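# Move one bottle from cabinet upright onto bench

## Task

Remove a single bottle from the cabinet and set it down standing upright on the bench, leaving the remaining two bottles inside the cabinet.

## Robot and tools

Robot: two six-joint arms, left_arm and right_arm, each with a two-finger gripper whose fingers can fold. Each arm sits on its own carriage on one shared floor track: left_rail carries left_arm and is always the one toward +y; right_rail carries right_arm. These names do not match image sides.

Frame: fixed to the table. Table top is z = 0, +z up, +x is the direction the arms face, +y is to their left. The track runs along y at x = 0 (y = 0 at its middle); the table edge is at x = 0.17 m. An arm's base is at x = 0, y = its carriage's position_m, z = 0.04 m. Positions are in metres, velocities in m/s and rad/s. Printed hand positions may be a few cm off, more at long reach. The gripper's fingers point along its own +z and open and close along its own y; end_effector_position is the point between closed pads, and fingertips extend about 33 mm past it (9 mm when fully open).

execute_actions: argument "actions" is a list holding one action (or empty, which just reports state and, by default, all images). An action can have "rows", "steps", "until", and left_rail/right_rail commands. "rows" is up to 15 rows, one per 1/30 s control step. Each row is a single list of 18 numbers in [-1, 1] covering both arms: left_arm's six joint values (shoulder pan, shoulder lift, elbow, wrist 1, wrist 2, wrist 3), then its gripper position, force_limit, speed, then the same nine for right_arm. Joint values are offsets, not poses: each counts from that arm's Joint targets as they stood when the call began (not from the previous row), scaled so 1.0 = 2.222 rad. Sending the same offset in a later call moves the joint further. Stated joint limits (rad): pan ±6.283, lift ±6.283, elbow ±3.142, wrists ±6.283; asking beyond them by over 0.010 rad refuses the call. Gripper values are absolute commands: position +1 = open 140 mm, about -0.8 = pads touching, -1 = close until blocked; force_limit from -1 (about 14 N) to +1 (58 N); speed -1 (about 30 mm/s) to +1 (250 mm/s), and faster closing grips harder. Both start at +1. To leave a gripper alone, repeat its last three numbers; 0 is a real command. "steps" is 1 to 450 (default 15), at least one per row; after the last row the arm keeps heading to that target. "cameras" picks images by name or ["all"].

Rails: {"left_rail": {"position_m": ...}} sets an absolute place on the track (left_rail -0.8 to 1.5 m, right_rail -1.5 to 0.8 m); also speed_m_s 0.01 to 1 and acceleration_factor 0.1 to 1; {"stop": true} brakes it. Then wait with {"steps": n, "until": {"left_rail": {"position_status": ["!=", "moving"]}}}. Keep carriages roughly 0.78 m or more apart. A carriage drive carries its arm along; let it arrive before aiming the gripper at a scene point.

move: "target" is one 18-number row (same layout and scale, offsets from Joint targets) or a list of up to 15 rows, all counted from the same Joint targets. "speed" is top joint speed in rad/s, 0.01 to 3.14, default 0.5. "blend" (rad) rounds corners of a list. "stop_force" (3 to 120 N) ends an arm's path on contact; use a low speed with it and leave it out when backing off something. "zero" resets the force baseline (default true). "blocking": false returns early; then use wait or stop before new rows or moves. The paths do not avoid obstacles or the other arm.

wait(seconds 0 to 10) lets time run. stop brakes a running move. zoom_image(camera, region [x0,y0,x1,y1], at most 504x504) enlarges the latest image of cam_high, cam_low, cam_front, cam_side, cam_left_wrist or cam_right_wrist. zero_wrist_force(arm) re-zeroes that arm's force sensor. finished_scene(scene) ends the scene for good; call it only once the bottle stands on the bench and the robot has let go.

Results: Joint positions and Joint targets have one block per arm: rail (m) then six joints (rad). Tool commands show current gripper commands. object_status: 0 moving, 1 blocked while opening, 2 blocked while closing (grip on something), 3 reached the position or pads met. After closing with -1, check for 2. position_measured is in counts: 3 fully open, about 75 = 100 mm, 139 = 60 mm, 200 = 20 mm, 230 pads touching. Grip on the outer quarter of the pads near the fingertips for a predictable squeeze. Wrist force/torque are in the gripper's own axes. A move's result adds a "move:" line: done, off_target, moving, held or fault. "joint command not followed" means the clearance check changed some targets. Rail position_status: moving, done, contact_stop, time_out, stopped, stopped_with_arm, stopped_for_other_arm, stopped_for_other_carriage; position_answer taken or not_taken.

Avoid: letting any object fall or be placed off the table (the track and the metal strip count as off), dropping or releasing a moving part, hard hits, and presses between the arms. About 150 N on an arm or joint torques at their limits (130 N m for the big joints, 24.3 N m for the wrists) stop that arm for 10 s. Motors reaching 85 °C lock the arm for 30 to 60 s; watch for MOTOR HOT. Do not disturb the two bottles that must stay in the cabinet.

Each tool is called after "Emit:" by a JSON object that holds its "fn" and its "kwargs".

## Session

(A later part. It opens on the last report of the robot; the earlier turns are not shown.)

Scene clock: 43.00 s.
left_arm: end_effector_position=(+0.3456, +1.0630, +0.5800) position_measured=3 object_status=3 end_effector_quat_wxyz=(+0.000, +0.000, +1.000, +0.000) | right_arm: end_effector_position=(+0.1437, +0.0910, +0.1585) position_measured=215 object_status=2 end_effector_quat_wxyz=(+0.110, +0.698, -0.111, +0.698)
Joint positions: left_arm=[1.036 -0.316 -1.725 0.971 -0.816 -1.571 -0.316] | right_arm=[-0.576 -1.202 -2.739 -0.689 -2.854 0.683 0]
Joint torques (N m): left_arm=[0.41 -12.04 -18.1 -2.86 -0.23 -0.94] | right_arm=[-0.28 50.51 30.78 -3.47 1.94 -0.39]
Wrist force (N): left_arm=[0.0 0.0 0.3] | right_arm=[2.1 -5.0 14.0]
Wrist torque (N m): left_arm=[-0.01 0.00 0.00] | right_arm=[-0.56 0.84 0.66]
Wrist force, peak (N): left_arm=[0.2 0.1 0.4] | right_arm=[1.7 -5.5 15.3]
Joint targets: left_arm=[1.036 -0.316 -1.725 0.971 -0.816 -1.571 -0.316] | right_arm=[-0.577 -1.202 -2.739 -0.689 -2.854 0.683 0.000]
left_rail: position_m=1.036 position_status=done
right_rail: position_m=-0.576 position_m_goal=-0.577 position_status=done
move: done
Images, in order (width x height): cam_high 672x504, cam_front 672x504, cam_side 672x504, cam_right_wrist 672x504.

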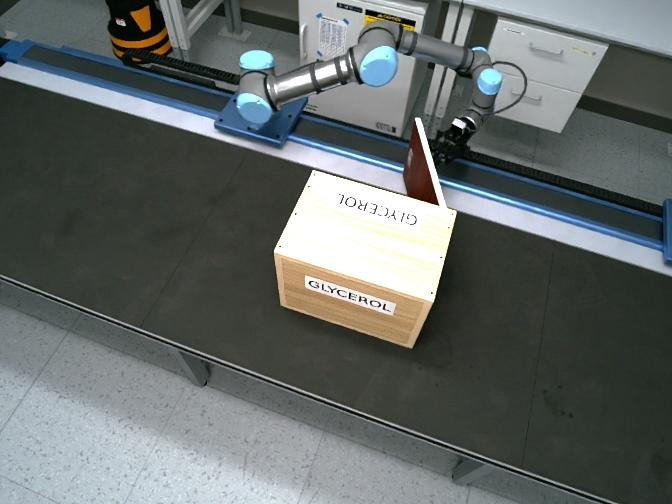

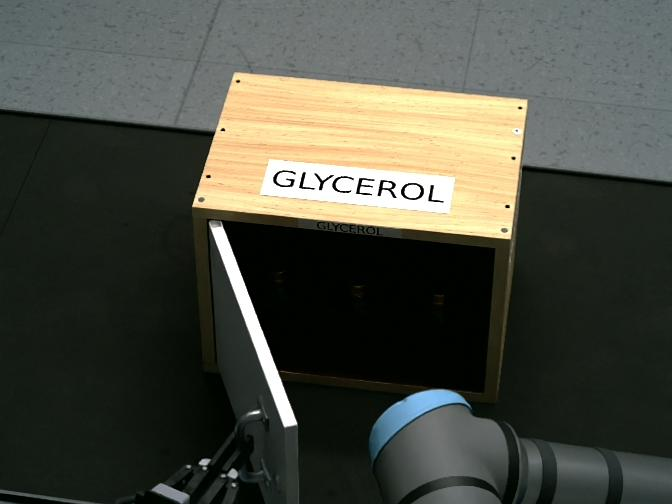

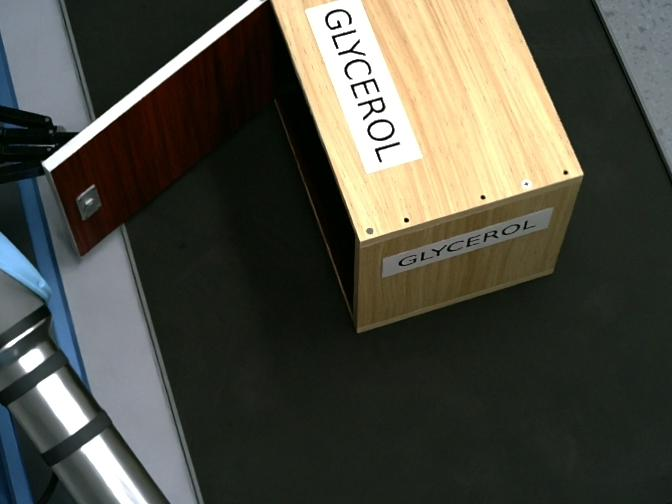

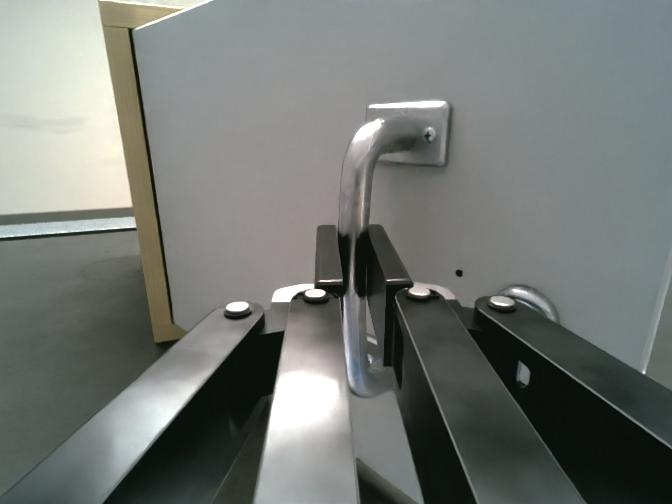

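Emit:
{"fn": "execute_actions", "kwargs": {"actions": [{"rows":[[0,0,0,0,0,0,1,1,1,0,0,0,0,0,0,-0.32,0,-0.8]],"steps":45}]}}

Emit:
{"fn": "move", "kwargs": {"target": [0,0,0,0,0,0,1,1,1,0.0113,-0.0220,0.0443,-0.0229,0.0113,0,-0.32,0,-0.8], "speed": 0.15, "cameras": ["cam_side","cam_right_wrist"]}}

Scene clock: 46.50 s.
left_arm: end_effector_position=(+0.3456, +1.0630, +0.5800) position_measured=3 object_status=3 end_effector_quat_wxyz=(+0.000, +0.000, +1.000, +0.000) | right_arm: end_effector_position=(+0.1437, +0.0910, +0.1585) position_measured=169 object_status=3 end_effector_quat_wxyz=(+0.110, +0.698, -0.111, +0.698)
Joint positions: left_arm=[1.036 -0.316 -1.725 0.971 -0.816 -1.571 -0.316] | right_arm=[-0.577 -1.202 -2.739 -0.689 -2.854 0.683 0]
Joint torques (N m): left_arm=[-0.83 -11.89 -17.82 -2.86 -0.75 -0.8] | right_arm=[-0.13 64.16 28.57 -3.07 -1.45 -0.62]
Wrist force (N): left_arm=[0.0 -0.1 0.2] | right_arm=[-0.2 -1.1 0.5]
Wrist torque (N m): left_arm=[-0.03 0.00 0.00] | right_arm=[-0.23 0.31 -0.16]
Wrist force, peak (N): left_arm=[-0.1 0.0 0.4] | right_arm=[3.7 -5.3 14.1]
Joint targets: left_arm=[1.036 -0.316 -1.725 0.971 -0.816 -1.571 -0.316] | right_arm=[-0.577 -1.202 -2.739 -0.689 -2.854 0.683 0.000]
left_rail: position_m=1.036 position_status=done
right_rail: position_m=-0.577 position_status=done

Scene clock: 47.73 s.
left_arm: end_effector_position=(+0.3456, +1.0630, +0.5800) position_measured=3 object_status=3 end_effector_quat_wxyz=(+0.000, +0.000, +1.000, +0.000) | right_arm: end_effector_position=(+0.1198, +0.0985, +0.1582) position_measured=169 object_status=3 end_effector_quat_wxyz=(+0.111, +0.698, -0.111, +0.699)
Joint positions: left_arm=[1.036 -0.316 -1.725 0.971 -0.816 -1.571 -0.316] | right_arm=[-0.577 -1.177 -2.787 -0.591 -2.905 0.708 0]
Joint torques (N m): left_arm=[-0.54 -12.92 -18.33 -2.71 -0.45 -1.15] | right_arm=[7.84 52.97 31.56 -4.19 0.84 -0.67]
Wrist force (N): left_arm=[0.0 0.0 0.4] | right_arm=[0.0 -0.8 0.9]
Wrist torque (N m): left_arm=[-0.01 -0.01 0.01] | right_arm=[-0.19 0.27 -0.14]
Wrist force, peak (N): left_arm=[0.0 0.0 0.4] | right_arm=[0.0 -1.3 1.5]
Joint targets: left_arm=[1.036 -0.316 -1.725 0.971 -0.816 -1.571 -0.316] | right_arm=[-0.577 -1.177 -2.788 -0.591 -2.905 0.708 0.000]
left_rail: position_m=1.036 position_status=done
right_rail: position_m=-0.577 position_status=done
move: done
Images, in order (width x height): cam_side 672x504, cam_right_wrist 672x504.

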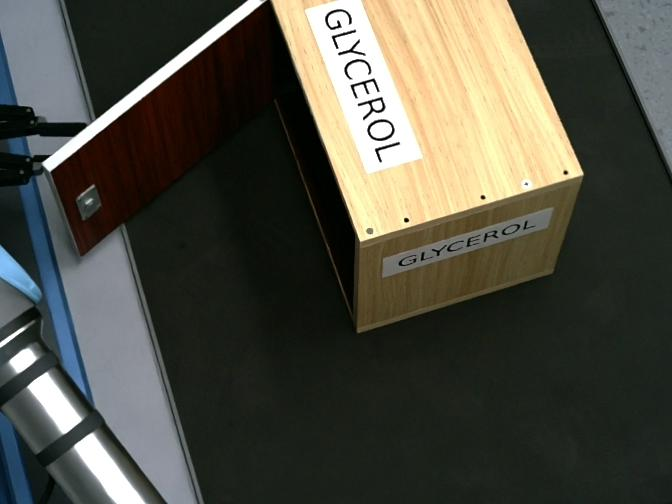

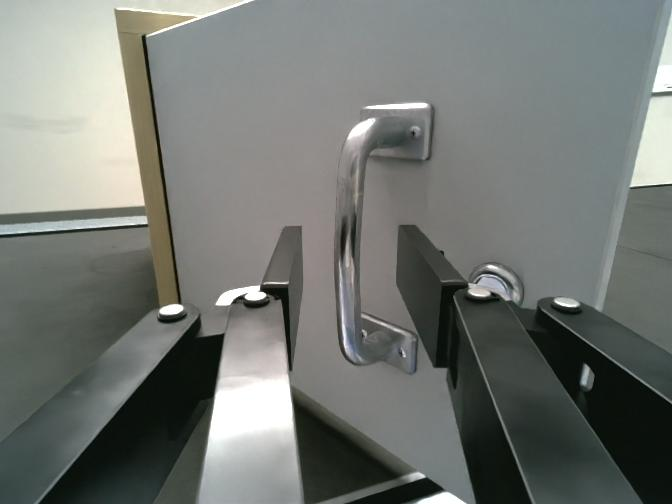

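Emit:
{"fn": "execute_actions", "kwargs": {"actions": [{"right_rail":{"position_m":-0.43},"steps":200,"until":{"right_rail":{"position_status":["!=","moving"]}}}]}}

Emit:
{"fn": "move", "kwargs": {"target": [0,0,0,0,0,0,1,1,1,0,0.1716,0.0208,-0.1924,0,0,0.4,0,1], "speed": 0.8, "cameras": ["cam_high","cam_side"]}}

Scene clock: 49.10 s.
left_arm: end_effector_position=(+0.3456, +1.0630, +0.5800) position_measured=3 object_status=3 end_effector_quat_wxyz=(+0.000, +0.000, +1.000, +0.000) | right_arm: end_effector_position=(+0.1197, +0.2451, +0.1582) position_measured=169 object_status=3 end_effector_quat_wxyz=(+0.111, +0.698, -0.111, +0.699)
Joint positions: left_arm=[1.036 -0.316 -1.725 0.971 -0.816 -1.571 -0.316] | right_arm=[-0.43 -1.177 -2.788 -0.591 -2.905 0.708 0]
Joint torques (N m): left_arm=[-0.36 -13.32 -18.12 -2.8 -0.31 -0.74] | right_arm=[0.15 56.72 24.87 -0.28 -1.54 -0.75]
Wrist force (N): left_arm=[0.2 0.1 0.1] | right_arm=[0.4 -1.0 0.9]
Wrist torque (N m): left_arm=[0.01 -0.04 0.00] | right_arm=[-0.24 0.22 -0.15]
Wrist force, peak (N): left_arm=[0.0 0.0 0.5] | right_arm=[0.2 -2.6 0.3]
Joint targets: left_arm=[1.036 -0.316 -1.725 0.971 -0.816 -1.571 -0.316] | right_arm=[-0.430 -1.177 -2.788 -0.591 -2.905 0.708 0.000]
Tool commands: left_gripper/position=+1.0 left_gripper/force_limit=+1.0 left_gripper/speed=+1.0 right_gripper/position=-0.32 right_gripper/force_limit=+0.0 right_gripper/speed=-0.8
left_rail: position_m=1.036 position_status=done
right_rail: position_m=-0.430 position_status=done

Scene clock: 50.47 s.
left_arm: end_effector_position=(+0.3456, +1.0630, +0.5800) position_measured=3 object_status=3 end_effector_quat_wxyz=(+0.000, +0.000, +1.000, +0.000) | right_arm: end_effector_position=(+0.1502, +0.1717, +0.4621) position_measured=78 object_status=3 end_effector_quat_wxyz=(+0.111, +0.698, -0.111, +0.699) end_effector_velocity=(+0.001, -0.002, +0.003) end_effector_angular_velocity=(+0.002, +0.001, +0.000)
Joint positions: left_arm=[1.036 -0.316 -1.725 0.971 -0.816 -1.571 -0.316] | right_arm=[-0.43 -1.177 -2.407 -0.545 -3.332 0.708 0]
Joint velocities: left_arm=[within noise] | right_arm=[0 -0.001 0.005 0 -0.004 -0.001 0]
Joint torques (N m): left_arm=[0.3 -13 -19.43 -3.03 -0.31 -1] | right_arm=[-7.94 73.31 31.33 -4.38 -1.53 -0.79]
Wrist force (N): left_arm=[0.0 0.0 0.3] | right_arm=[0.0 -0.2 0.9]
Wrist torque (N m): left_arm=[0.00 0.00 0.00] | right_arm=[-0.06 0.30 -0.17]
Wrist force, peak (N): left_arm=[0.0 0.0 0.5] | right_arm=[4.6 0.0 1.5]
Joint targets: left_arm=[1.036 -0.316 -1.725 0.971 -0.816 -1.571 -0.316] | right_arm=[-0.430 -1.177 -2.406 -0.545 -3.333 0.708 0.000]
left_rail: position_m=1.036 position_status=done
right_rail: position_m=-0.430 position_status=done
move: done
Images, in order (width x height): cam_high 672x504, cam_side 672x504.

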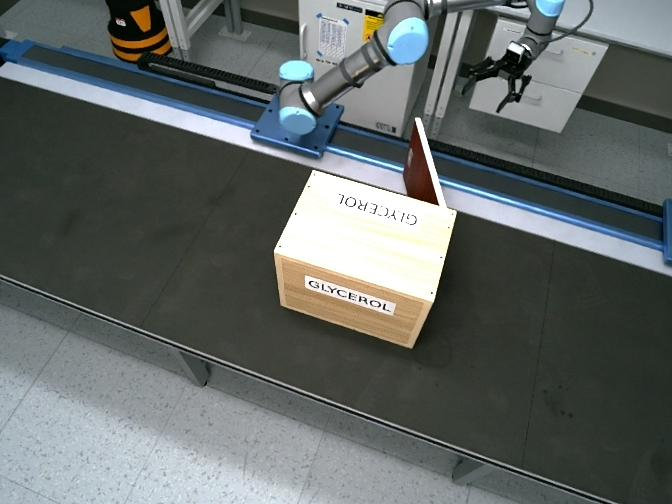

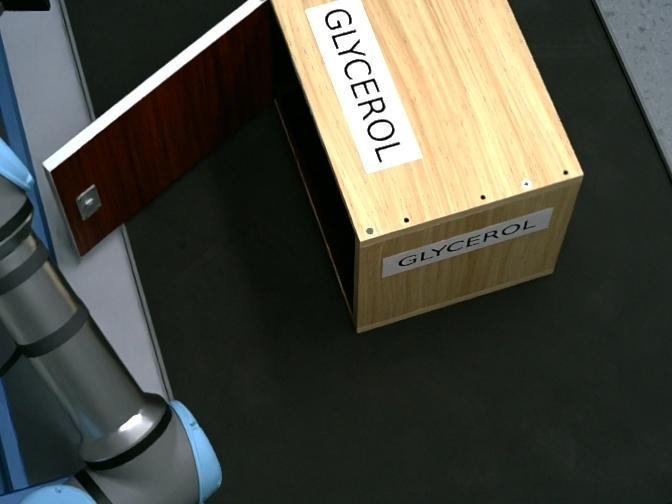

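Emit:
{"fn": "move", "kwargs": {"target": [0,0,0,0,0,0,1,1,1,-0.0201,0.2724,-0.4230,0.1510,-0.1615,0,0.4,0,1], "speed": 0.9}}

Emit:
{"fn": "execute_actions", "kwargs": {"actions": [{"right_rail":{"position_m":-0.64},"steps":200,"until":{"right_rail":{"position_status":["!=","moving"]}}}], "cameras": ["cam_front","cam_high"]}}

Emit:
{"fn": "move", "kwargs": {"target": [0,0,0,0,0,0,1,1,1,0,-0.1554,-0.1700,0.3254,0,0,0.4,0,1], "speed": 0.6, "cameras": ["cam_side","cam_front","cam_right_wrist"]}}

Scene clock: 52.93 s.
left_arm: end_effector_position=(+0.3456, +1.0630, +0.5800) position_measured=3 object_status=3 end_effector_quat_wxyz=(+0.000, +0.000, +1.000, +0.000) | right_arm: end_effector_position=(+0.2704, +0.0715, +0.4603) position_measured=78 object_status=3 end_effector_quat_wxyz=(+0.000, +0.707, +0.000, +0.707)
Joint positions: left_arm=[1.036 -0.316 -1.725 0.971 -0.816 -1.571 -0.316] | right_arm=[-0.43 -1.222 -1.801 -1.484 -2.997 0.349 0]
Joint torques (N m): left_arm=[-1.01 -11.84 -17.66 -2.85 -0.41 -1.17] | right_arm=[-9.43 48.99 6.19 2.3 -1.83 -0.98]
Wrist force (N): left_arm=[0.0 0.1 0.1] | right_arm=[0.1 -0.6 1.1]
Wrist torque (N m): left_arm=[0.02 -0.01 0.00] | right_arm=[-0.15 0.30 -0.14]
Wrist force, peak (N): left_arm=[-0.1 0.4 0.3] | right_arm=[-0.3 0.3 1.9]
Joint targets: left_arm=[1.036 -0.316 -1.725 0.971 -0.816 -1.571 -0.316] | right_arm=[-0.430 -1.222 -1.801 -1.485 -2.997 0.349 0.000]
left_rail: position_m=1.036 position_status=done
right_rail: position_m=-0.430 position_status=done
move: done

Scene clock: 54.10 s.
left_arm: end_effector_position=(+0.3456, +1.0630, +0.5800) position_measured=3 object_status=3 end_effector_quat_wxyz=(+0.000, +0.000, +1.000, +0.000) | right_arm: end_effector_position=(+0.2704, -0.1386, +0.4603) position_measured=78 object_status=3 end_effector_quat_wxyz=(+0.000, +0.707, +0.000, +0.707)
Joint positions: left_arm=[1.036 -0.316 -1.725 0.971 -0.816 -1.571 -0.316] | right_arm=[-0.64 -1.222 -1.801 -1.485 -2.997 0.349 0]
Joint torques (N m): left_arm=[0 -11.09 -18.46 -2.73 -0.75 -0.99] | right_arm=[-5.24 21.23 12.35 0.64 -0.69 -1.01]
Wrist force (N): left_arm=[0.0 0.0 0.0] | right_arm=[0.0 -0.9 1.0]
Wrist torque (N m): left_arm=[0.00 0.00 0.00] | right_arm=[-0.21 0.31 -0.14]
Wrist force, peak (N): left_arm=[0.1 -0.1 0.4] | right_arm=[-0.2 -3.2 1.1]
Joint targets: left_arm=[1.036 -0.316 -1.725 0.971 -0.816 -1.571 -0.316] | right_arm=[-0.640 -1.222 -1.801 -1.485 -2.997 0.349 0.000]
Tool commands: left_gripper/position=+1.0 left_gripper/force_limit=+1.0 left_gripper/speed=+1.0 right_gripper/position=+0.4 right_gripper/force_limit=+0.0 right_gripper/speed=+1.0
left_rail: position_m=1.036 position_status=done
right_rail: position_m=-0.640 position_status=done
Images, in order (width x height): cam_high 672x504, cam_front 672x504.

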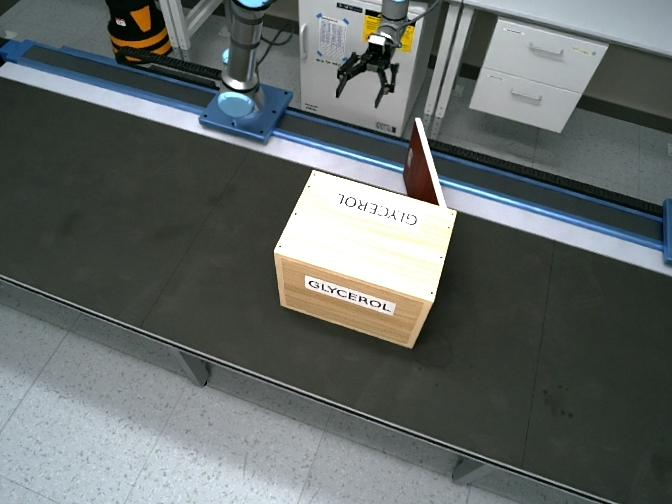

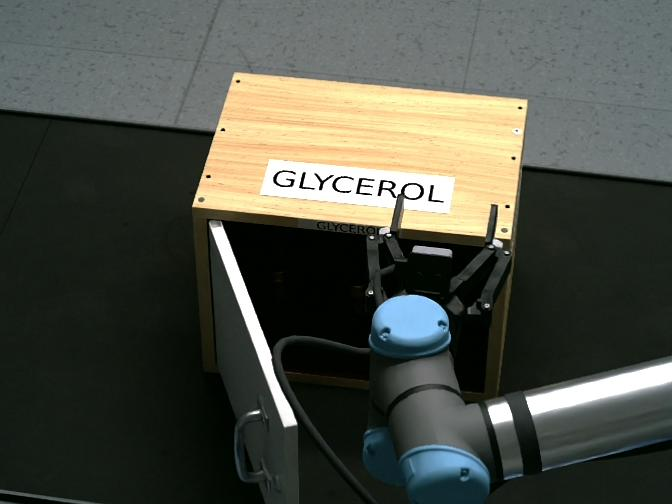

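Scene clock: 56.10 s.
left_arm: end_effector_position=(+0.3456, +1.0630, +0.5800) position_measured=3 object_status=3 end_effector_quat_wxyz=(+0.000, +0.000, +1.000, +0.000) | right_arm: end_effector_position=(+0.2704, -0.1386, +0.1604) position_measured=78 object_status=3 end_effector_quat_wxyz=(+0.000, +0.707, +0.000, +0.707)
Joint positions: left_arm=[1.036 -0.316 -1.725 0.971 -0.816 -1.571 -0.316] | right_arm=[-0.64 -1.222 -2.146 -1.862 -2.275 0.349 0]
Joint torques (N m): left_arm=[0.27 -13.49 -17.96 -2.76 -0.47 -0.96] | right_arm=[5.13 27.34 -0.12 2 0.67 -1.1]
Wrist force (N): left_arm=[0.1 0.2 0.2] | right_arm=[-0.2 -0.9 0.9]
Wrist torque (N m): left_arm=[0.03 -0.02 0.01] | right_arm=[-0.23 0.34 -0.13]
Wrist force, peak (N): left_arm=[-0.2 0.2 0.4] | right_arm=[2.1 -0.4 1.4]
Joint targets: left_arm=[1.036 -0.316 -1.725 0.971 -0.816 -1.571 -0.316] | right_arm=[-0.640 -1.222 -2.146 -1.862 -2.274 0.349 0.000]
left_rail: position_m=1.036 position_status=done
right_rail: position_m=-0.640 position_status=done
move: done
Images, in order (width x height): cam_front 672x504, cam_side 672x504, cam_right_wrist 672x504.

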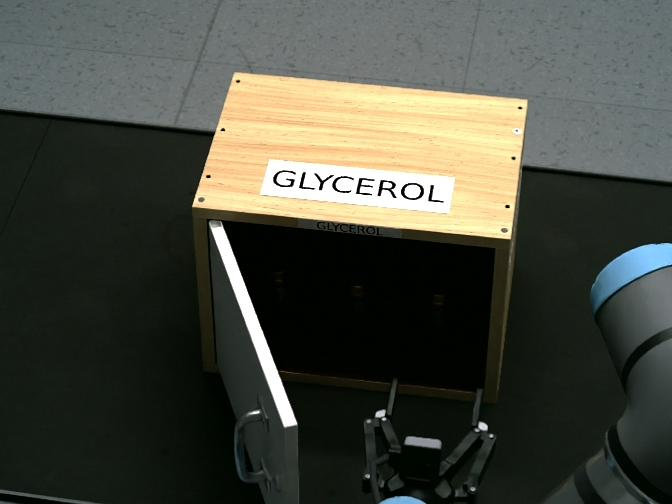

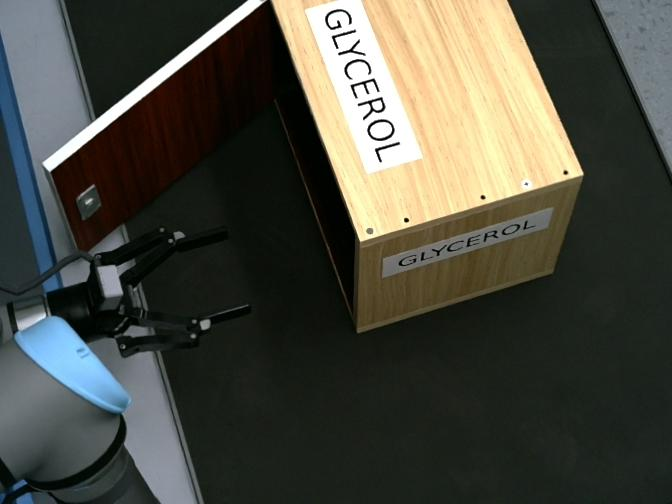

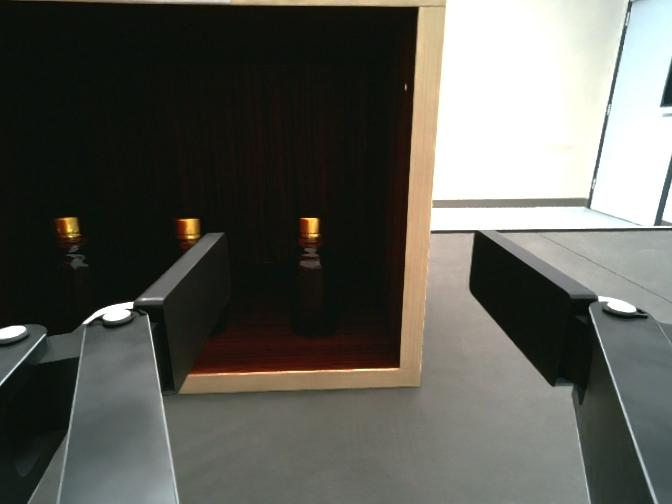

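Emit:
{"fn": "zoom_image", "kwargs": {"camera": "cam_right_wrist", "region": [180, 190, 460, 400]}}

Scaled by 1.800 from the camera's 672x504 image, which has a finer 960x720 frame.

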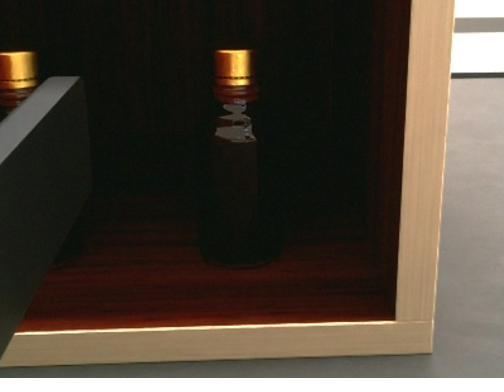

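Emit:
{"fn": "move", "kwargs": {"target": [0,0,0,0,0,0,1,1,1,-0.0836,-0.1084,0.0310,0.0769,-0.0837,0,0.05,-0.5,1], "speed": 0.3, "stop_force": 20, "cameras": ["cam_side","cam_right_wrist"]}}

Scene clock: 60.90 s.
left_arm: end_effector_position=(+0.3456, +1.0630, +0.5800) position_measured=3 object_status=3 end_effector_quat_wxyz=(+0.000, +0.000, +1.000, +0.000) | right_arm: end_effector_position=(+0.3353, -0.1187, +0.0842) position_measured=123 object_status=3 end_effector_quat_wxyz=(+0.000, +0.707, +0.000, +0.707)
Joint positions: left_arm=[1.036 -0.316 -1.725 0.971 -0.816 -1.571 -0.316] | right_arm=[-0.64 -1.359 -2.324 -1.811 -2.148 0.212 0]
Joint torques (N m): left_arm=[1 -12.51 -16.52 -2.84 -0.25 -0.9] | right_arm=[8.87 59.89 -3.18 -3.02 1 -1.38]
Wrist force (N): left_arm=[0.0 0.1 0.4] | right_arm=[-0.2 -0.7 1.0]
Wrist torque (N m): left_arm=[0.00 0.01 0.00] | right_arm=[-0.20 0.29 -0.15]
Wrist force, peak (N): left_arm=[0.2 0.2 0.5] | right_arm=[-6.9 1.0 4.4]
Joint targets: left_arm=[1.036 -0.316 -1.725 0.971 -0.816 -1.571 -0.316] | right_arm=[-0.640 -1.359 -2.324 -1.811 -2.148 0.212 0.000]
left_rail: position_m=1.036 position_status=done
right_rail: position_m=-0.640 position_status=done
move: held (right_arm; a check stopped the path); limits=held; right_arm: the shoulder lift is farthest, 0.063 rad from its target
joint command not followed: on one or more control steps a check withheld the commanded joint targets of the right arm, and it was not sent them on those steps.
cause: the commanded joint targets, or the way to them, would bring a part of the arm (just beyond joint 6 (wrist 2)) too close to the robot's own body.
Images, in order (width x height): cam_side 672x504, cam_right_wrist 672x504.

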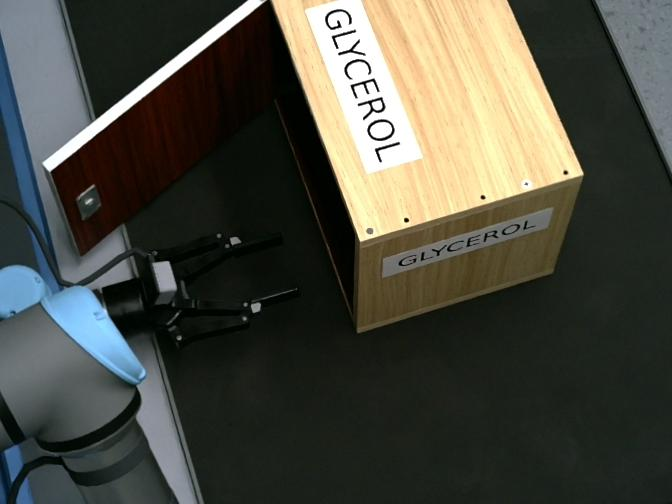

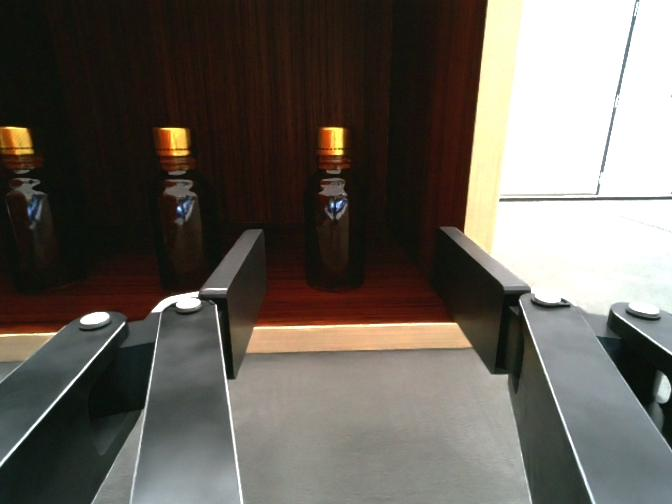

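Emit:
{"fn": "move", "kwargs": {"target": [[0,0,0,0,0,0,1,1,1,-0.0573,-0.0145,0.0215,-0.0071,-0.0574,0,0.05,-0.5,1],[0,0,0,0,0,0,1,1,1,-0.1245,-0.0350,0.0500,-0.0151,-0.1246,0,0.05,-0.5,1]], "blend": [0.03,0], "speed": 0.15, "stop_force": 8, "cameras": ["cam_side","cam_front","cam_right_wrist"]}}

Scene clock: 65.30 s.
left_arm: end_effector_position=(+0.3456, +1.0630, +0.5800) position_measured=3 object_status=3 end_effector_quat_wxyz=(+0.000, +0.000, +1.000, +0.000) | right_arm: end_effector_position=(+0.4790, -0.1111, +0.0679) position_measured=123 object_status=3 end_effector_quat_wxyz=(+0.000, +0.707, +0.000, +0.707)
Joint positions: left_arm=[1.036 -0.316 -1.725 0.971 -0.816 -1.571 -0.316] | right_arm=[-0.64 -1.635 -2.402 -1.7 -2.182 -0.065 0]
Joint torques (N m): left_arm=[0.13 -12.43 -16.75 -2.5 -0.39 -1.01] | right_arm=[-9.83 35.08 24.4 -2.5 -1.75 -1.33]
Wrist force (N): left_arm=[-0.1 -0.2 0.2] | right_arm=[-0.3 -0.2 1.2]
Wrist torque (N m): left_arm=[-0.06 0.01 0.00] | right_arm=[-0.06 0.32 -0.12]
Wrist force, peak (N): left_arm=[0.1 0.0 0.5] | right_arm=[-0.6 -0.5 1.7]
Joint targets: left_arm=[1.036 -0.316 -1.725 0.971 -0.816 -1.571 -0.316] | right_arm=[-0.640 -1.635 -2.402 -1.700 -2.182 -0.065 0.000]
left_rail: position_m=1.036 position_status=done
right_rail: position_m=-0.640 position_status=done
move: done
Images, in order (width x height): cam_front 672x504, cam_side 672x504, cam_right_wrist 672x504.

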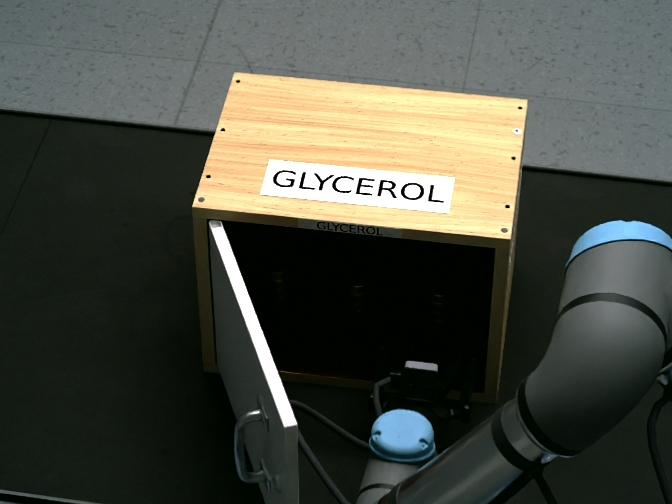

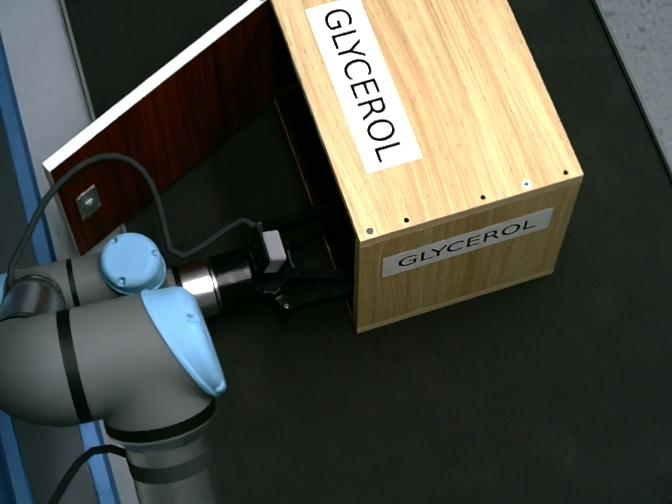

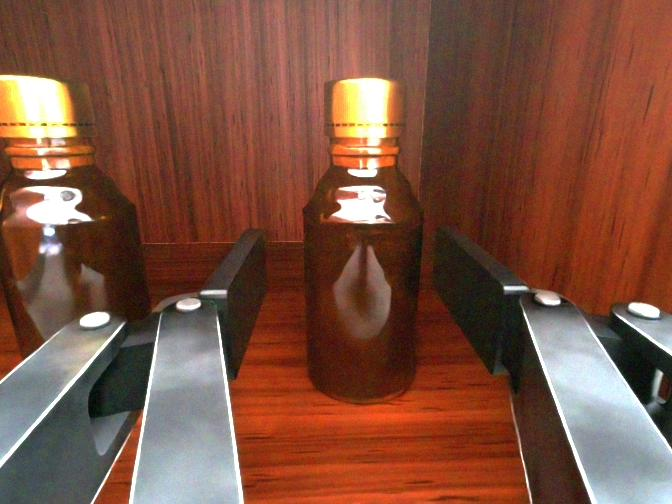

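Emit:
{"fn": "execute_actions", "kwargs": {"actions": [{"right_rail":{"position_m":-0.6445},"steps":60,"until":{"right_rail":{"position_status":["!=","moving"]}}}]}}

Emit:
{"fn": "execute_actions", "kwargs": {"actions": [{"rows":[[0,0,0,0,0,0,1,1,1,0,0,0,0,0,0,-1,-0.5,-1]],"steps":75}], "cameras": ["cam_right_wrist"]}}

Scene clock: 65.97 s.
left_arm: end_effector_position=(+0.3456, +1.0630, +0.5800) position_measured=3 object_status=3 end_effector_quat_wxyz=(+0.000, +0.000, +1.000, +0.000) | right_arm: end_effector_position=(+0.4790, -0.1155, +0.0679) position_measured=123 object_status=3 end_effector_quat_wxyz=(+0.000, +0.707, +0.000, +0.707)
Joint positions: left_arm=[1.036 -0.316 -1.725 0.971 -0.816 -1.571 -0.316] | right_arm=[-0.644 -1.635 -2.402 -1.7 -2.182 -0.065 0]
Joint torques (N m): left_arm=[0.01 -13.41 -16.74 -2.8 -0.25 -1.2] | right_arm=[-4.84 38.33 17.21 -1.41 -0.11 -1.3]
Wrist force (N): left_arm=[0.2 0.3 0.1] | right_arm=[-0.6 -0.4 0.8]
Wrist torque (N m): left_arm=[0.04 -0.04 0.00] | right_arm=[-0.10 0.36 -0.12]
Wrist force, peak (N): left_arm=[0.0 -0.2 0.4] | right_arm=[-0.3 -2.4 0.8]
Joint targets: left_arm=[1.036 -0.316 -1.725 0.971 -0.816 -1.571 -0.316] | right_arm=[-0.644 -1.635 -2.402 -1.700 -2.182 -0.065 0.000]
Tool commands: left_gripper/position=+1.0 left_gripper/force_limit=+1.0 left_gripper/speed=+1.0 right_gripper/position=+0.05 right_gripper/force_limit=-0.5 right_gripper/speed=+1.0
left_rail: position_m=1.036 position_status=done
right_rail: position_m=-0.644 position_status=done

Scene clock: 68.67 s.
left_arm: end_effector_position=(+0.3456, +1.0630, +0.5800) position_measured=3 object_status=3 end_effector_quat_wxyz=(+0.000, +0.000, +1.000, +0.000) | right_arm: end_effector_position=(+0.4790, -0.1156, +0.0679) position_measured=162 object_status=2 end_effector_quat_wxyz=(+0.000, +0.707, +0.000, +0.707)
Joint positions: left_arm=[1.036 -0.316 -1.725 0.971 -0.816 -1.571 -0.316] | right_arm=[-0.645 -1.635 -2.402 -1.7 -2.182 -0.065 0]
Joint torques (N m): left_arm=[-0.52 -10.7 -17.4 -2.56 -0.48 -0.91] | right_arm=[7.36 53.9 -1.6 2.91 0.78 -1.32]
Wrist force (N): left_arm=[0.2 0.0 0.2] | right_arm=[0.3 -0.6 -0.7]
Wrist torque (N m): left_arm=[-0.02 -0.03 0.00] | right_arm=[-0.06 0.24 -0.10]
Wrist force, peak (N): left_arm=[0.0 0.1 0.5] | right_arm=[2.9 -0.8 -1.4]
Joint targets: left_arm=[1.036 -0.316 -1.725 0.971 -0.816 -1.571 -0.316] | right_arm=[-0.644 -1.635 -2.402 -1.700 -2.182 -0.065 0.000]
left_rail: position_m=1.036 position_status=done
right_rail: position_m=-0.645 position_m_goal=-0.644 position_status=done
Images, in order (width x height): cam_right_wrist 672x504.

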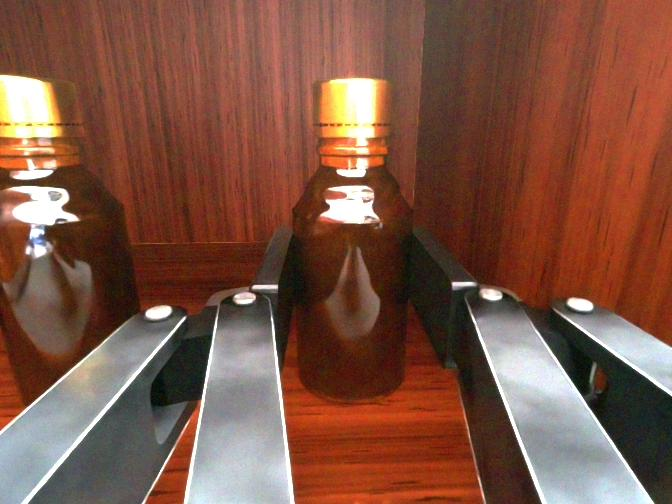

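Emit:
{"fn": "move", "kwargs": {"target": [[0,0,0,0,0,0,1,1,1,0,0.0299,-0.0016,-0.0279,0,0,-1,-0.5,-1],[0,0,0,0,0,0,1,1,1,0.1272,0.0706,-0.0388,-0.0314,0.1276,0,-1,-0.5,-1]], "blend": [0.02,0], "speed": 0.15, "cameras": ["cam_front","cam_side","cam_right_wrist"]}}

Scene clock: 72.33 s.
left_arm: end_effector_position=(+0.3456, +1.0630, +0.5800) position_measured=3 object_status=3 end_effector_quat_wxyz=(+0.000, +0.000, +1.000, +0.000) | right_arm: end_effector_position=(+0.3307, -0.1158, +0.1301) position_measured=162 object_status=2 end_effector_quat_wxyz=(+0.000, +0.707, -0.001, +0.707)
Joint positions: left_arm=[1.036 -0.316 -1.725 0.971 -0.816 -1.571 -0.316] | right_arm=[-0.645 -1.353 -2.245 -1.786 -2.251 0.218 0]
Joint torques (N m): left_arm=[0.28 -12.88 -18.33 -2.69 -0.57 -0.84] | right_arm=[7.2 61.38 -0.66 -3.36 1.02 -1.34]
Wrist force (N): left_arm=[0.1 0.0 0.2] | right_arm=[-3.4 -0.5 0.7]
Wrist torque (N m): left_arm=[-0.01 -0.02 0.00] | right_arm=[-0.12 0.35 -0.13]
Wrist force, peak (N): left_arm=[0.0 -0.2 0.4] | right_arm=[-4.6 -0.3 1.2]
Joint targets: left_arm=[1.036 -0.316 -1.725 0.971 -0.816 -1.571 -0.316] | right_arm=[-0.644 -1.353 -2.245 -1.787 -2.251 0.219 0.000]
left_rail: position_m=1.036 position_status=done
right_rail: position_m=-0.645 position_m_goal=-0.644 position_status=done
move: done
Images, in order (width x height): cam_front 672x504, cam_side 672x504, cam_right_wrist 672x504.

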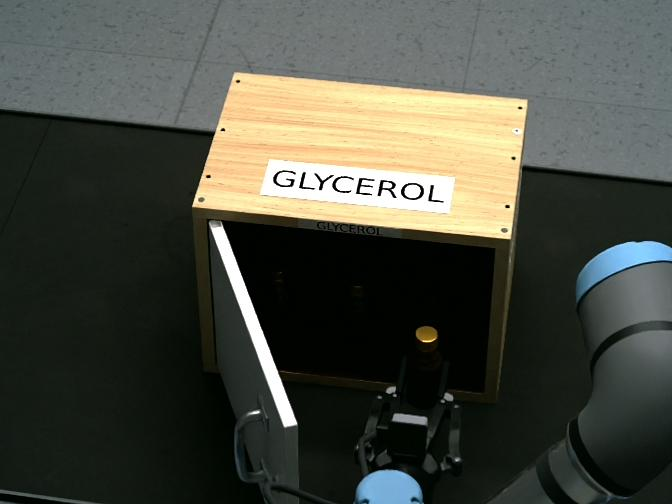

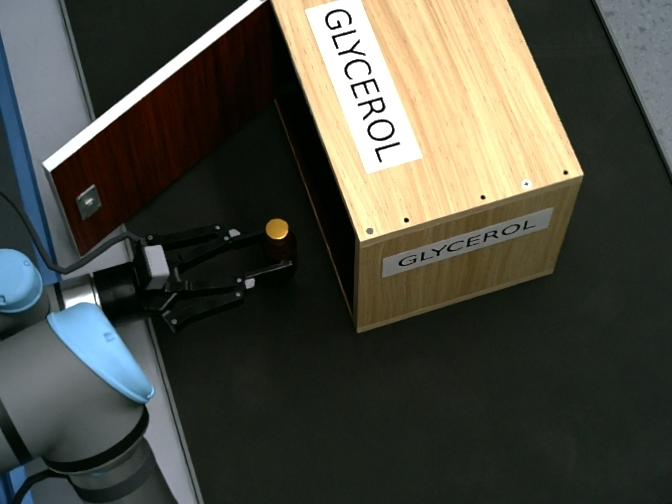

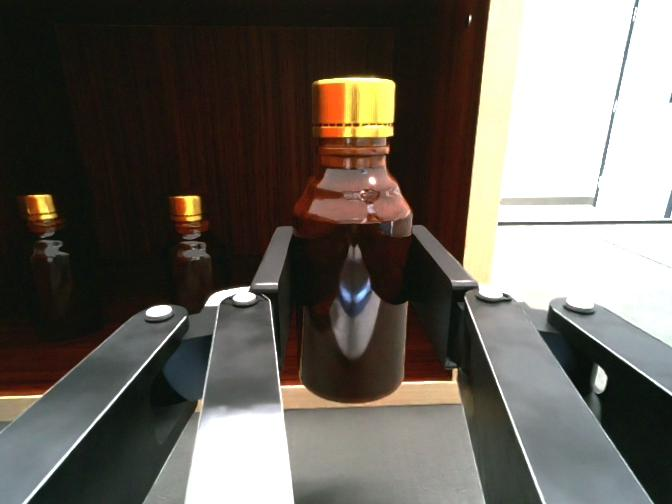

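Emit:
{"fn": "execute_actions", "kwargs": {"actions": [{"right_rail":{"position_m":-1.0,"acceleration_factor":0.5},"steps":200,"until":{"right_rail":{"position_status":["!=","moving"]}}}]}}

Emit:
{"fn": "move", "kwargs": {"target": [0,0,0,0,0,0,1,1,1,-0.1446,-0.0730,0.0492,0.0237,-0.1451,0,-1,-0.5,-1], "speed": 0.3, "cameras": ["cam_high","cam_right_wrist"]}}

Emit:
{"fn": "move", "kwargs": {"target": [0,0,0,0,0,0,1,1,1,0,-0.0210,0.0029,0.0180,0,0,-1,-0.5,-1], "speed": 0.03, "stop_force": 5, "cameras": ["cam_side","cam_right_wrist"]}}

Scene clock: 74.97 s.
left_arm: end_effector_position=(+0.3456, +1.0630, +0.5800) position_measured=3 object_status=3 end_effector_quat_wxyz=(+0.000, +0.000, +1.000, +0.000) | right_arm: end_effector_position=(+0.3305, -0.4713, +0.1301) position_measured=162 object_status=2 end_effector_quat_wxyz=(+0.000, +0.707, +0.000, +0.707)
Joint positions: left_arm=[1.036 -0.316 -1.725 0.971 -0.816 -1.571 -0.316] | right_arm=[-1 -1.353 -2.245 -1.787 -2.251 0.219 0]
Joint torques (N m): left_arm=[-0.75 -12.38 -18.32 -2.72 -0.7 -0.91] | right_arm=[3.03 55.05 12.65 -0.95 -1.29 -1.3]
Wrist force (N): left_arm=[0.2 0.0 0.4] | right_arm=[-3.4 -0.4 0.7]
Wrist torque (N m): left_arm=[-0.01 -0.04 0.00] | right_arm=[-0.11 0.36 -0.14]
Wrist force, peak (N): left_arm=[0.2 0.0 0.4] | right_arm=[-3.7 -1.8 1.3]
Joint targets: left_arm=[1.036 -0.316 -1.725 0.971 -0.816 -1.571 -0.316] | right_arm=[-1.000 -1.353 -2.245 -1.787 -2.251 0.219 0.000]
Tool commands: left_gripper/position=+1.0 left_gripper/force_limit=+1.0 left_gripper/speed=+1.0 right_gripper/position=-1.0 right_gripper/force_limit=-0.5 right_gripper/speed=-1.0
left_rail: position_m=1.036 position_status=done
right_rail: position_m=-1.000 position_status=done

Scene clock: 76.73 s.
left_arm: end_effector_position=(+0.3456, +1.0630, +0.5800) position_measured=3 object_status=3 end_effector_quat_wxyz=(+0.000, +0.000, +1.000, +0.000) | right_arm: end_effector_position=(+0.4998, -0.4706, +0.0704) position_measured=162 object_status=2 end_effector_quat_wxyz=(+0.000, +0.707, +0.000, +0.707)
Joint positions: left_arm=[1.036 -0.316 -1.725 0.971 -0.816 -1.571 -0.316] | right_arm=[-1 -1.674 -2.407 -1.677 -2.199 -0.103 0]
Joint torques (N m): left_arm=[-0.38 -13.24 -18.52 -2.57 -0.43 -0.77] | right_arm=[-10.31 37.17 24.96 3.27 -1.92 -1.31]
Wrist force (N): left_arm=[0.1 0.1 0.3] | right_arm=[-3.7 -0.2 0.7]
Wrist torque (N m): left_arm=[0.01 -0.02 0.00] | right_arm=[-0.07 0.42 -0.12]
Wrist force, peak (N): left_arm=[0.1 -0.2 0.4] | right_arm=[-4.3 -0.2 2.5]
Joint targets: left_arm=[1.036 -0.316 -1.725 0.971 -0.816 -1.571 -0.316] | right_arm=[-1.000 -1.674 -2.407 -1.677 -2.199 -0.104 0.000]
left_rail: position_m=1.036 position_status=done
right_rail: position_m=-1.000 position_status=done
move: done
Images, in order (width x height): cam_high 672x504, cam_right_wrist 672x504.

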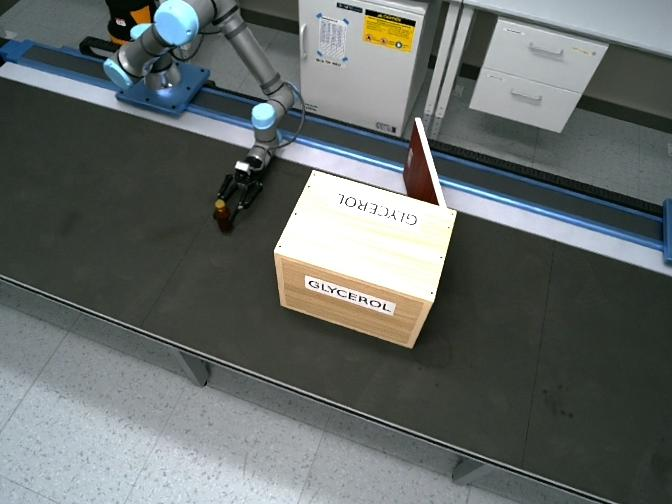

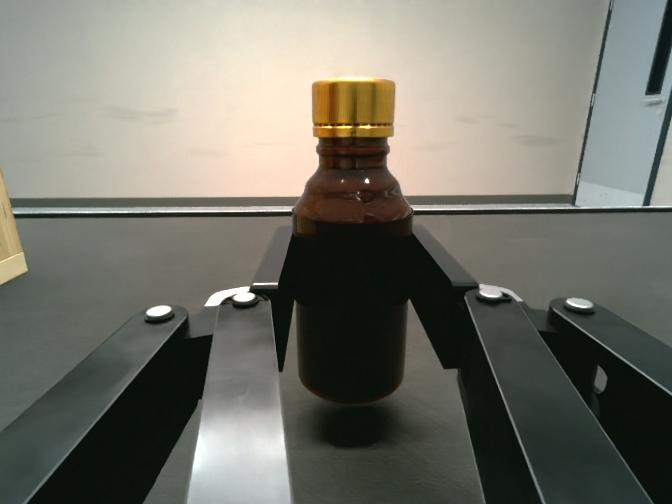

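Scene clock: 79.33 s.
left_arm: end_effector_position=(+0.3456, +1.0630, +0.5800) position_measured=3 object_status=3 end_effector_quat_wxyz=(+0.000, +0.000, +1.000, +0.000) | right_arm: end_effector_position=(+0.5000, -0.4706, +0.0501) position_measured=162 object_status=2 end_effector_quat_wxyz=(+0.000, +0.707, +0.000, +0.707)
Joint positions: left_arm=[1.036 -0.316 -1.725 0.971 -0.816 -1.571 -0.316] | right_arm=[-1 -1.674 -2.446 -1.672 -2.165 -0.104 0]
Joint torques (N m): left_arm=[-0.54 -13.65 -17.7 -2.76 -0.49 -0.91] | right_arm=[-6.3 66.86 -1.18 -2.25 -1.35 -1.26]
Wrist force (N): left_arm=[-0.2 0.1 0.2] | right_arm=[-2.3 -0.1 1.9]
Wrist torque (N m): left_arm=[0.02 0.04 0.00] | right_arm=[-0.07 0.13 -0.13]
Wrist force, peak (N): left_arm=[0.2 -0.1 0.4] | right_arm=[25.1 2.4 -0.5]
Joint targets: left_arm=[1.036 -0.316 -1.725 0.971 -0.816 -1.571 -0.316] | right_arm=[-1.000 -1.674 -2.446 -1.672 -2.165 -0.104 0.000]
left_rail: position_m=1.036 position_status=done
right_rail: position_m=-1.000 position_status=done
move: contact (right_arm)
Images, in order (width x height): cam_side 672x504, cam_right_wrist 672x504.

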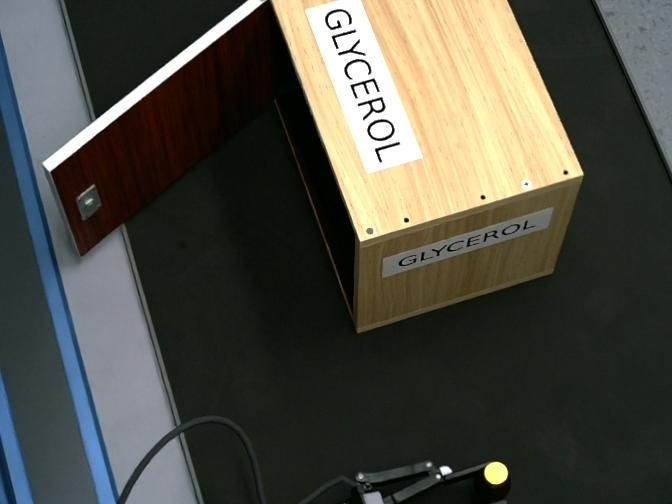

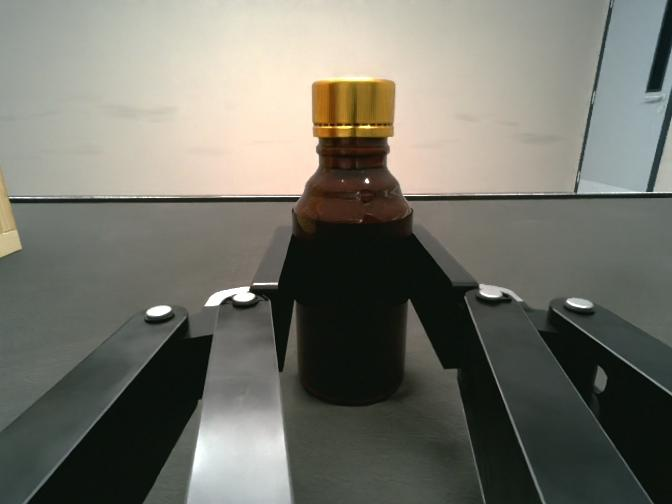

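Emit:
{"fn": "execute_actions", "kwargs": {"actions": [{"rows":[[0,0,0,0,0,0,1,1,1,0,0,0,0,0,0,0.25,-0.5,-1]],"steps":60}]}}

Emit:
{"fn": "move", "kwargs": {"target": [0,0,0,0,0,0,1,1,1,0.1446,0.0905,-0.0518,-0.0387,0.1451,0,0.25,-0.5,-1], "speed": 0.25, "cameras": ["cam_high","cam_side","cam_right_wrist"]}}

Scene clock: 81.87 s.
left_arm: end_effector_position=(+0.3456, +1.0630, +0.5800) position_measured=3 object_status=3 end_effector_quat_wxyz=(+0.000, +0.000, +1.000, +0.000) | right_arm: end_effector_position=(+0.5000, -0.4706, +0.0501) position_measured=98 object_status=3 end_effector_quat_wxyz=(+0.000, +0.707, +0.000, +0.707)
Joint positions: left_arm=[1.036 -0.316 -1.725 0.971 -0.816 -1.571 -0.316] | right_arm=[-1 -1.674 -2.446 -1.672 -2.165 -0.104 0]
Joint torques (N m): left_arm=[-0.82 -13.28 -17.36 -2.75 -0.67 -0.97] | right_arm=[1.51 47 -1.13 -2.03 -0.54 -1.25]
Wrist force (N): left_arm=[-0.1 0.2 0.2] | right_arm=[0.3 -0.2 2.2]
Wrist torque (N m): left_arm=[0.03 0.02 0.01] | right_arm=[-0.10 0.20 -0.14]
Wrist force, peak (N): left_arm=[0.1 0.2 0.5] | right_arm=[-3.2 -0.2 1.9]
Joint targets: left_arm=[1.036 -0.316 -1.725 0.971 -0.816 -1.571 -0.316] | right_arm=[-1.000 -1.674 -2.446 -1.672 -2.165 -0.104 0.000]
left_rail: position_m=1.036 position_status=done
right_rail: position_m=-1.000 position_status=done

Scene clock: 83.80 s.
left_arm: end_effector_position=(+0.3456, +1.0630, +0.5800) position_measured=3 object_status=3 end_effector_quat_wxyz=(+0.000, +0.000, +1.000, +0.000) | right_arm: end_effector_position=(+0.3307, -0.4714, +0.1297) position_measured=98 object_status=3 end_effector_quat_wxyz=(+0.000, +0.707, +0.000, +0.707)
Joint positions: left_arm=[1.036 -0.316 -1.725 0.971 -0.816 -1.571 -0.316] | right_arm=[-1 -1.353 -2.246 -1.787 -2.251 0.218 0]
Joint torques (N m): left_arm=[-0.78 -13.41 -16.66 -2.82 -0.61 -0.95] | right_arm=[9.9 59.22 -0.68 -3.2 0.88 -1.2]
Wrist force (N): left_arm=[-0.1 0.1 0.1] | right_arm=[0.3 -1.0 1.7]
Wrist torque (N m): left_arm=[0.01 0.02 0.01] | right_arm=[-0.24 0.23 -0.13]
Wrist force, peak (N): left_arm=[-0.1 -0.3 0.3] | right_arm=[-0.2 0.5 3.3]
Joint targets: left_arm=[1.036 -0.316 -1.725 0.971 -0.816 -1.571 -0.316] | right_arm=[-1.000 -1.353 -2.245 -1.787 -2.251 0.219 0.000]
left_rail: position_m=1.036 position_status=done
right_rail: position_m=-1.000 position_status=done
move: done
Images, in order (width x height): cam_high 672x504, cam_side 672x504, cam_right_wrist 672x504.

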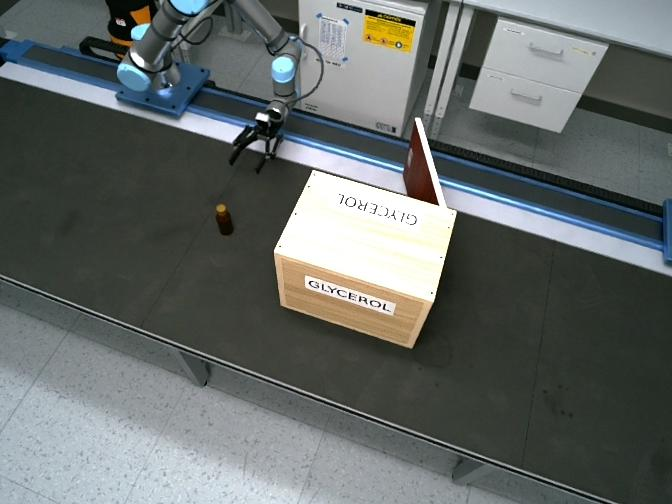

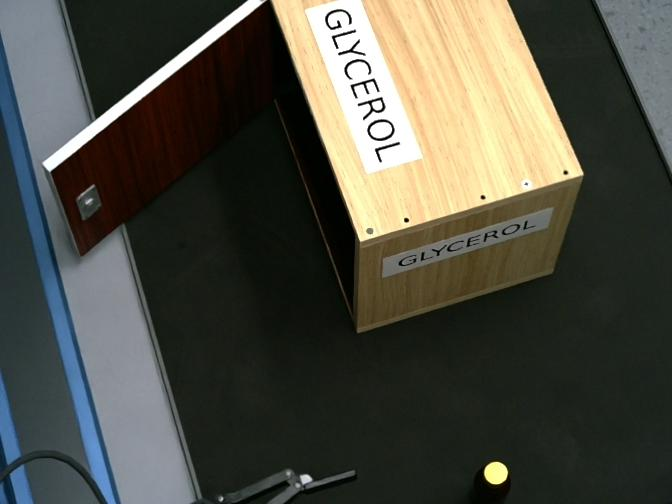

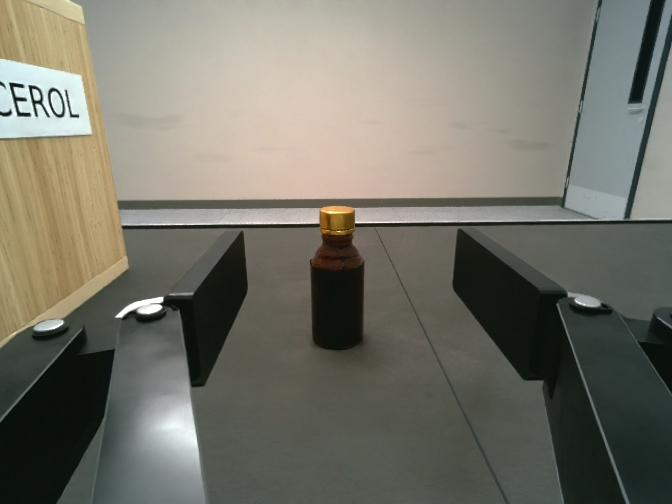

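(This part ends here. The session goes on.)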